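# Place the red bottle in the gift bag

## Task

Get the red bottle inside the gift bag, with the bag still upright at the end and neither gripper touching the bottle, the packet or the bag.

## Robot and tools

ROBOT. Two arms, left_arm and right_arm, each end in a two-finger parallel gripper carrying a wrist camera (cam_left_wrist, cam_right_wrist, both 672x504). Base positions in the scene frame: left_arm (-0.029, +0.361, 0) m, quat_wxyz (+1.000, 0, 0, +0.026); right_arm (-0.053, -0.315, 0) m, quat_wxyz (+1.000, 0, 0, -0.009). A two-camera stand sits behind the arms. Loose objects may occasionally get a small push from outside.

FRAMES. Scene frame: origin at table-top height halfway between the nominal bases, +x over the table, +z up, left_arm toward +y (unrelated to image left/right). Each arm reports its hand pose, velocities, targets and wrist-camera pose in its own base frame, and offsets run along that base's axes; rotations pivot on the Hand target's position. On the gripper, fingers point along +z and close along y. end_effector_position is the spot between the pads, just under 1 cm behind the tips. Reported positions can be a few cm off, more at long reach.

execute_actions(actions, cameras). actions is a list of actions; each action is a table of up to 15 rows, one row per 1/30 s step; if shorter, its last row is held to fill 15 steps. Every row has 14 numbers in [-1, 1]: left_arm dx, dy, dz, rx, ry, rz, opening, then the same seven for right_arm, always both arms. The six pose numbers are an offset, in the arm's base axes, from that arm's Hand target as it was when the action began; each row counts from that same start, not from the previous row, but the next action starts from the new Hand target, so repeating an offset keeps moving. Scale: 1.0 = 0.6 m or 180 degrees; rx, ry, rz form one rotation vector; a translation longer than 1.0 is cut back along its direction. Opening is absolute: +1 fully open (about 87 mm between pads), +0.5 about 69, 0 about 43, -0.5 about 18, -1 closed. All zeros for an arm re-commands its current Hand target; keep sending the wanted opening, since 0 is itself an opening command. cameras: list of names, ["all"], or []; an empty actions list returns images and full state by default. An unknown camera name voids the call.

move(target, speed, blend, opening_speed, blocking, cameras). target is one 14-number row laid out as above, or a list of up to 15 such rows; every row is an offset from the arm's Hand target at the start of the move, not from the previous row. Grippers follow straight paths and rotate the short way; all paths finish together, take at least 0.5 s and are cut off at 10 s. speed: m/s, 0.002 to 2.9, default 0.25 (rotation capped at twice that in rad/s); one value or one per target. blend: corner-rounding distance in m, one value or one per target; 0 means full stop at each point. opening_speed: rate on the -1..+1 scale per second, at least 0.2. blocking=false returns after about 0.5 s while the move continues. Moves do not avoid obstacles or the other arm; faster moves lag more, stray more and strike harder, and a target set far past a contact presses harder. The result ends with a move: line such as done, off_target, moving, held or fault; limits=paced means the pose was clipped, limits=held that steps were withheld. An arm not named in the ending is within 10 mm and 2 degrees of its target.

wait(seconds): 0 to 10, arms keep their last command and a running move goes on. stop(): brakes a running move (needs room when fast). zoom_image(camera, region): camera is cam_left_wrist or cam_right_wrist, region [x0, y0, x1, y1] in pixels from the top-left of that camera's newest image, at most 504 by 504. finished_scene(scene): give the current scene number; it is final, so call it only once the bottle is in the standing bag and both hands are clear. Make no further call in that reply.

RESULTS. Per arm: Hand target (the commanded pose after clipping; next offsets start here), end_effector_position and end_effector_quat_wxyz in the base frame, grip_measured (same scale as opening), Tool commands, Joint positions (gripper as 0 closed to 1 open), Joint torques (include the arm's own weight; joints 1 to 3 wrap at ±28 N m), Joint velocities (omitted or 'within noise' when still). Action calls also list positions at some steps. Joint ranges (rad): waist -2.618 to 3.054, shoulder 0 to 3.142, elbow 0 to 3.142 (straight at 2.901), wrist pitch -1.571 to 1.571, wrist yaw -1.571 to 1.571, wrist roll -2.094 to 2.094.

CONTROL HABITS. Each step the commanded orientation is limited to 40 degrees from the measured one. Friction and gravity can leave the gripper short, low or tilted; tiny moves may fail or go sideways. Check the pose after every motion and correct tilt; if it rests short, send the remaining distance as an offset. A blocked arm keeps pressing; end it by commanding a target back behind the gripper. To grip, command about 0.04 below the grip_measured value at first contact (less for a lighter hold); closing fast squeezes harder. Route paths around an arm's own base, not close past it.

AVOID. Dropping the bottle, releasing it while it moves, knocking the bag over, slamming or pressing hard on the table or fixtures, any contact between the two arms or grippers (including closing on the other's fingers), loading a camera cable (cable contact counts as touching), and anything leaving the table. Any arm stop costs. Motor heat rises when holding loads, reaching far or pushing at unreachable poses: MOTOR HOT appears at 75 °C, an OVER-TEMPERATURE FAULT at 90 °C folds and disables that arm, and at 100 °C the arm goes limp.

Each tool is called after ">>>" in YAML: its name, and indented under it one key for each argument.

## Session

>>> execute_actions:
  actions: []

Scene clock: 0.00 s.
left_arm: end_effector_position=(+0.3006, +0.0350, +0.1330) grip_measured=+1.000 end_effector_quat_wxyz=(+0.479, +0.062, +0.869, +0.111) | right_arm: end_effector_position=(+0.3475, +0.0541, +0.1575) grip_measured=+0.986 end_effector_quat_wxyz=(+0.554, +0.008, +0.811, +0.191)
Joint positions: left_arm=[0.014 0.923 0.573 -0.198 -0.123 0.225 1] | right_arm=[-0.038 1.072 0.548 0.185 -0.34 0.224 0.993]
Joint velocities: within noise
Joint torques (N m): no reading
Motor temperatures (°C): left_arm=[28 31 30 27 26 28 28] | right_arm=[30 30 29 30 29 29 26]
Heat: left arm: 31 °C; right arm: 30 °C.
Hand target: left_arm +0.3033, +0.0352, +0.1392; +0.486, +0.061, +0.865, +0.112 | right_arm +0.3480, +0.0540, +0.1597; +0.555, +0.009, +0.810, +0.191
Tool commands: left_gripper/opening=+1.0 right_gripper/opening=+1.0
camera_calibration:
cam_left_wrist: T_world_to_cam=[[0.0153523, -0.970909, -0.238957, 0.0556451], [-0.990028, 0.0187093, -0.139624, 0.338275], [0.140033, 0.238718, -0.960939, 0.217527], [0, 0, 0, 1]] pos_world=[0.303587, -0.00423003, 0.269558]
cam_right_wrist: T_world_to_cam=[[0.229115, -0.917368, -0.325487, 0.021648], [-0.938402, -0.119306, -0.324295, 0.40217], [0.258665, 0.379738, -0.888195, 0.170819], [0, 0, 0, 1]] pos_world=[0.328253, 0.00297399, 0.289189]

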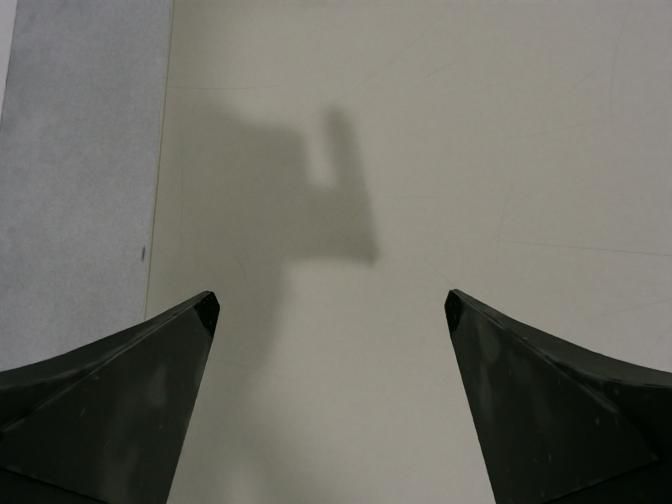

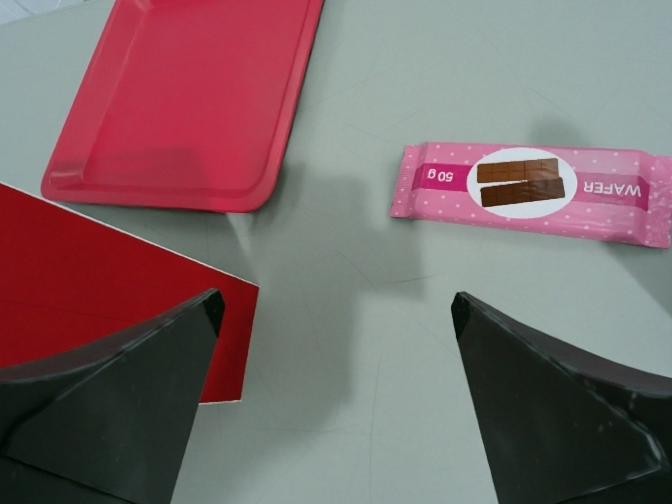

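>>> move:
  target: [0,0,0,0,0,0,1,-0.313,-0.09,0.334,-0.102,-0.007,-0.065,1]
  speed: 0.4
  cameras: ["all"]

Scene clock: 2.17 s.
left_arm: end_effector_position=(+0.3006, +0.0350, +0.1330) grip_measured=+1.000 end_effector_quat_wxyz=(+0.479, +0.062, +0.869, +0.111) | right_arm: end_effector_position=(+0.1623, +0.0008, +0.3651) grip_measured=+0.986 end_effector_quat_wxyz=(+0.584, +0.002, +0.812, +0.007)
Joint positions: left_arm=[0.014 0.923 0.573 -0.198 -0.123 0.225 1] | right_arm=[-0.135 0.631 1.41 -1.105 -0.137 -0.032 0.993]
Joint torques (N m): left_arm=[-0.08 -2.04 8.61 1.68 0.02 -0.01] | right_arm=[0.62 2.96 4.21 1.79 0.08 -0.24]
Heat: left arm: 31 °C; right arm: 31 °C.
Hand target: left_arm +0.3033, +0.0352, +0.1392; +0.486, +0.061, +0.865, +0.112 | right_arm +0.1602, +0.0000, +0.3602; +0.575, +0.000, +0.818, +0.002
Off the commanded pose: left_arm 0.007 m, 1 deg | right_arm 0.005 m, 2 deg.
move: done
camera_calibration:
cam_left_wrist: T_world_to_cam=[[0.0153523, -0.970909, -0.238957, 0.0556451], [-0.990028, 0.0187093, -0.139624, 0.338275], [0.140033, 0.238718, -0.960939, 0.217527], [0, 0, 0, 1]] pos_world=[0.303587, -0.00423003, 0.269558]
cam_right_wrist: T_world_to_cam=[[0.0379675, -0.999053, -0.0212405, 0.00281676], [-0.937628, -0.0282665, -0.34649, 0.297196], [0.345561, 0.033071, -0.937813, 0.42766], [0, 0, 0, 1]] pos_world=[0.130769, -0.00292837, 0.5041]

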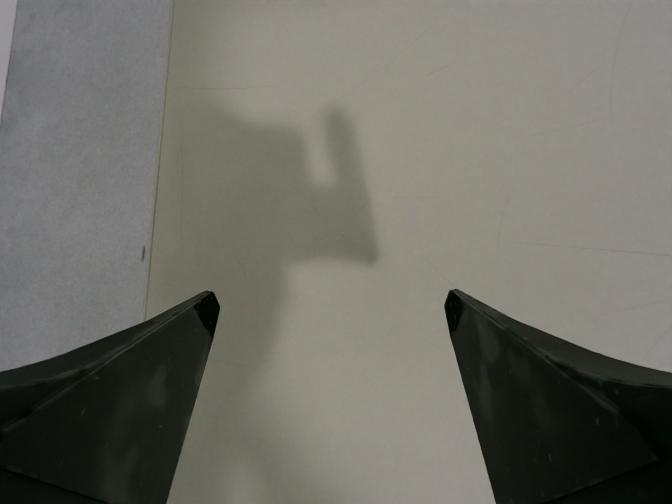

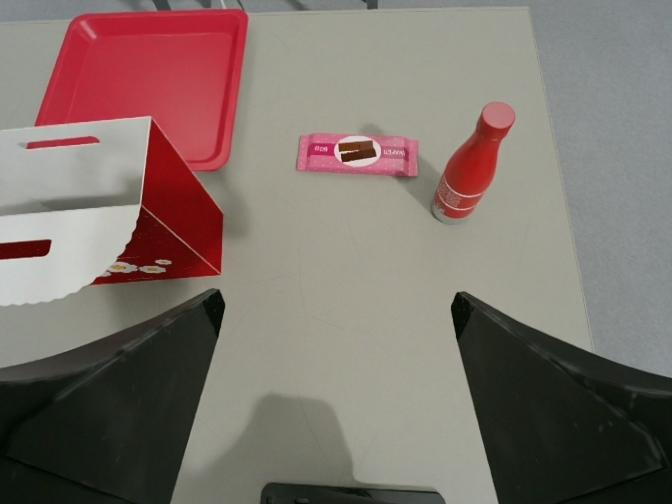

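>>> move:
  target:
    - [0,0,0,0,0,0,1,0.29,-0.208,-0.213,0.017,0.1,-0.113,0.5]
    - [0,0,0,0,0,0,1,0.392,-0.246,-0.295,0.017,0.1,-0.113,0.5]
    - [0,0,0,0,0,0,1,0.392,-0.246,-0.295,0.017,0.1,-0.113,-0.5]
  speed: [0.4,0.2,0.2]
  blend: [0.02,0,0]
  opening_speed: 1.6
  cameras: ["cam_right_wrist"]

Scene clock: 6.63 s.
left_arm: end_effector_position=(+0.3006, +0.0350, +0.1330) grip_measured=+1.000 end_effector_quat_wxyz=(+0.479, +0.062, +0.869, +0.111) | right_arm: end_effector_position=(+0.3889, -0.1415, +0.1725) grip_measured=-0.296 end_effector_quat_wxyz=(+0.418, +0.151, +0.893, -0.072)
Joint positions: left_arm=[0.014 0.923 0.573 -0.198 -0.123 0.225 1] | right_arm=[-0.352 1.483 1.194 -0.405 -0.01 -0.011 0.352]
Joint torques (N m): left_arm=[-0.06 -1.98 8.69 1.69 0.03 0.02] | right_arm=[-0.31 -6.48 8.61 1.75 0.09 -0.07]
Heat: left arm: 32 °C; right arm: 31 °C.
Hand target: left_arm +0.3033, +0.0352, +0.1392; +0.486, +0.061, +0.865, +0.112 | right_arm +0.3953, -0.1475, +0.1830; +0.431, +0.159, +0.885, -0.077
Off the commanded pose: left_arm 0.007 m, 1 deg | right_arm 0.014 m, 2 deg.
move: off_target (right_arm); target 3's new opening was sent with right_arm's hand 0.014 m and 2 deg from that target
camera_calibration:
cam_right_wrist: T_world_to_cam=[[-0.30408, -0.952502, -0.016572, -0.0133829], [-0.952573, 0.303795, 0.0176979, 0.428845], [-0.0118228, 0.0211676, -0.999706, 0.321376], [0, 0, 0, 1]] pos_world=[0.408237, -0.149831, 0.31347]
Images, in order (width x height): cam_right_wrist 672x504.

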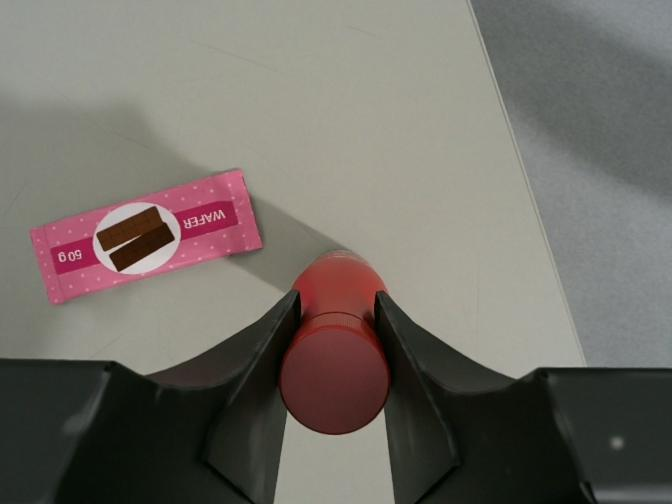

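>>> move:
  target:
    - [0,0,0,0,0,0,1,0,0,0.1,0,0,0,-0.5]
    - [0,0,0,0,0,0,1,-0.042,0.079,0.295,0,0,0.03,-0.5]
    - [0,0,0,0,0,0,1,-0.084,0.346,0.387,0,0,0.165,-0.5]
    - [0,0,0,0,0,0,1,-0.114,0.6825,0.387,0,0,0.328,-0.5]
  speed: [0.2,0.3,0.35,0.3]
  blend: [0.03,0.05,0.06,0]
  cameras: ["cam_right_wrist"]

Scene clock: 10.53 s.
left_arm: end_effector_position=(+0.3006, +0.0350, +0.1330) grip_measured=+1.000 end_effector_quat_wxyz=(+0.479, +0.062, +0.869, +0.111) | right_arm: end_effector_position=(+0.3213, +0.2577, +0.3965) grip_measured=-0.308 end_effector_quat_wxyz=(+0.419, -0.293, +0.847, +0.147)
Joint positions: left_arm=[0.014 0.923 0.573 -0.198 -0.123 0.225 1] | right_arm=[0.677 1.976 2.836 -1.511 0.005 0.01 0.346]
Joint torques (N m): left_arm=[-0.1 -1.96 8.57 1.67 0.02 0.05] | right_arm=[0.42 -8.95 6.34 2.13 0.01 -0.25]
Heat: left arm: 33 °C; right arm: 32 °C.
Hand target: left_arm +0.3033, +0.0352, +0.1392; +0.486, +0.061, +0.865, +0.112 | right_arm +0.3270, +0.2620, +0.4153; +0.413, -0.297, +0.848, +0.145
Off the commanded pose: left_arm 0.007 m, 1 deg | right_arm 0.020 m, 1 deg.
elbow stopped short (right arm): the move would have taken joint 3 (elbow) straighter than the controller allows.
move: off_target (right_arm)
camera_calibration:
cam_right_wrist: T_world_to_cam=[[0.641286, -0.766974, -0.0224101, 0.000868955], [-0.767283, -0.640796, -0.0256119, 0.440254], [0.00528336, 0.0336195, -0.999421, 0.527178], [0, 0, 0, 1]] pos_world=[0.334457, 0.265057, 0.538168]
Images, in order (width x height): cam_right_wrist 672x504.

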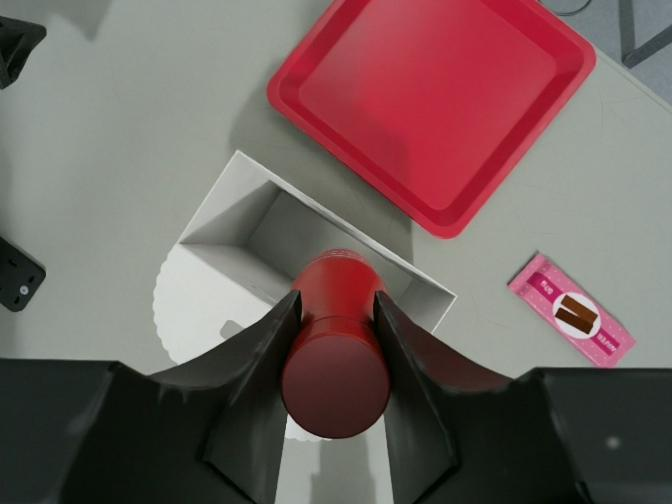

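>>> move:
  target:
    - [0,0,0,0,0,0,1,0.005,-0.0075,-0.385,-0.0346,0.0435,0,-0.5]
    - [0,0,0,0,0,0,1,0.005,-0.0075,-0.4,-0.0346,0.0435,0,-0.5]
  speed: [0.2,0.03]
  blend: 0.005
  cameras: ["cam_right_wrist"]

Scene clock: 15.13 s.
left_arm: end_effector_position=(+0.3006, +0.0350, +0.1330) grip_measured=+1.000 end_effector_quat_wxyz=(+0.479, +0.062, +0.869, +0.111) | right_arm: end_effector_position=(+0.3282, +0.2568, +0.1727) grip_measured=-0.314 end_effector_quat_wxyz=(+0.328, -0.308, +0.886, +0.110)
Joint positions: left_arm=[0.014 0.923 0.573 -0.198 -0.123 0.225 1] | right_arm=[0.666 1.625 1.434 -0.672 0.004 -0.005 0.343]
Joint torques (N m): left_arm=[-0.18 -2 8.58 1.67 -0.02 0.02] | right_arm=[-0.24 -9.8 5.03 1.79 -0.21 -0.11]
Heat: left arm: 33 °C; right arm: 33 °C.
Hand target: left_arm +0.3033, +0.0352, +0.1392; +0.486, +0.061, +0.865, +0.112 | right_arm +0.3299, +0.2575, +0.1753; +0.338, -0.309, +0.881, +0.119
Off the commanded pose: left_arm 0.007 m, 1 deg | right_arm 0.003 m, 2 deg.
move: done; blend cut to 0.0045 m at target 1
camera_calibration:
cam_right_wrist: T_world_to_cam=[[0.638062, -0.769805, -0.016657, -0.00844105], [-0.754543, -0.62943, 0.185695, 0.395738], [-0.153433, -0.105917, -0.982466, 0.388551], [0, 0, 0, 1]] pos_world=[0.363603, 0.283745, 0.308111]
Images, in order (width x height): cam_right_wrist 672x504.

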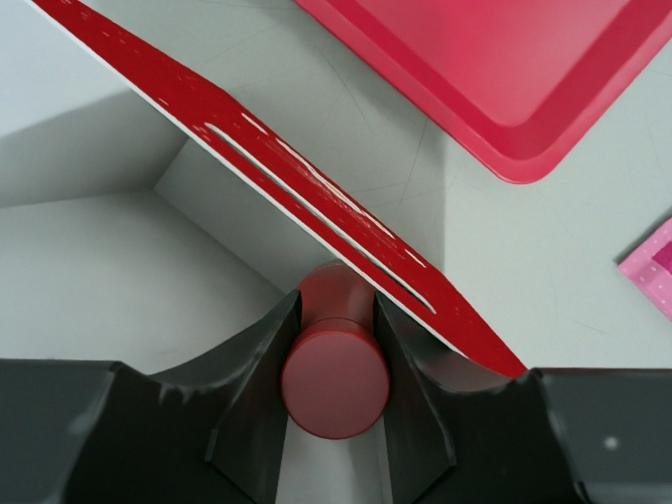

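>>> move:
  target:
    - [0,0,0,0,0,0,1,0,0,0.002,0,0,0,-0.5]
    - [0,0,0,0,0,0,1,0,0,0.002,0,0,0,0.1]
    - [0,0,0,0,0,0,1,-0.093,-0.074,0.142,0,0,0,0.1]
    - [0,0,0,0,0,0,1,-0.115,-0.092,0.3,0,0,0,0.1]
  speed: [0.05,0.05,0.15,0.3]
  opening_speed: 1.0
  cameras: ["cam_right_wrist"]
  blend: [0,0,0.03,0]

Scene clock: 19.23 s.
left_arm: end_effector_position=(+0.3006, +0.0350, +0.1330) grip_measured=+1.000 end_effector_quat_wxyz=(+0.479, +0.062, +0.869, +0.111) | right_arm: end_effector_position=(+0.2634, +0.2050, +0.3542) grip_measured=+0.100 end_effector_quat_wxyz=(+0.342, -0.305, +0.881, +0.118)
Joint positions: left_arm=[0.014 0.923 0.573 -0.198 -0.123 0.225 1] | right_arm=[0.661 1.605 2.212 -1.437 -0.003 -0.005 0.55]
Joint torques (N m): left_arm=[-0.09 -1.87 8.68 1.67 0.03 0.03] | right_arm=[-0.5 -6 5.97 1.33 -0.13 -0.27]
Heat: left arm: 34 °C; right arm: 33 °C.
Hand target: left_arm +0.3033, +0.0352, +0.1392; +0.486, +0.061, +0.865, +0.112 | right_arm +0.2609, +0.2023, +0.3552; +0.338, -0.309, +0.881, +0.119
Off the commanded pose: left_arm 0.007 m, 1 deg | right_arm 0.004 m, 1 deg.
move: done
camera_calibration:
cam_right_wrist: T_world_to_cam=[[0.6378, -0.769914, -0.0210421, -0.00231103], [-0.759031, -0.632951, 0.152463, 0.294181], [-0.130702, -0.0812692, -0.988085, 0.542359], [0, 0, 0, 1]] pos_world=[0.295654, 0.2285, 0.490996]
Images, in order (width x height): cam_right_wrist 672x504.

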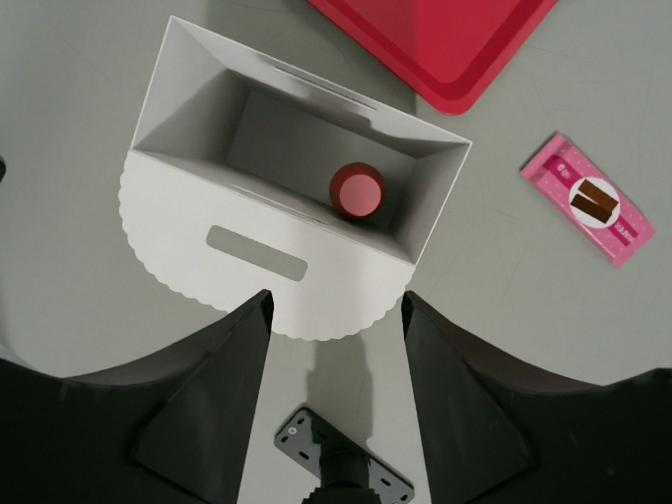

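>>> finished_scene:
  scene: 3

The scene is finished: the task was done.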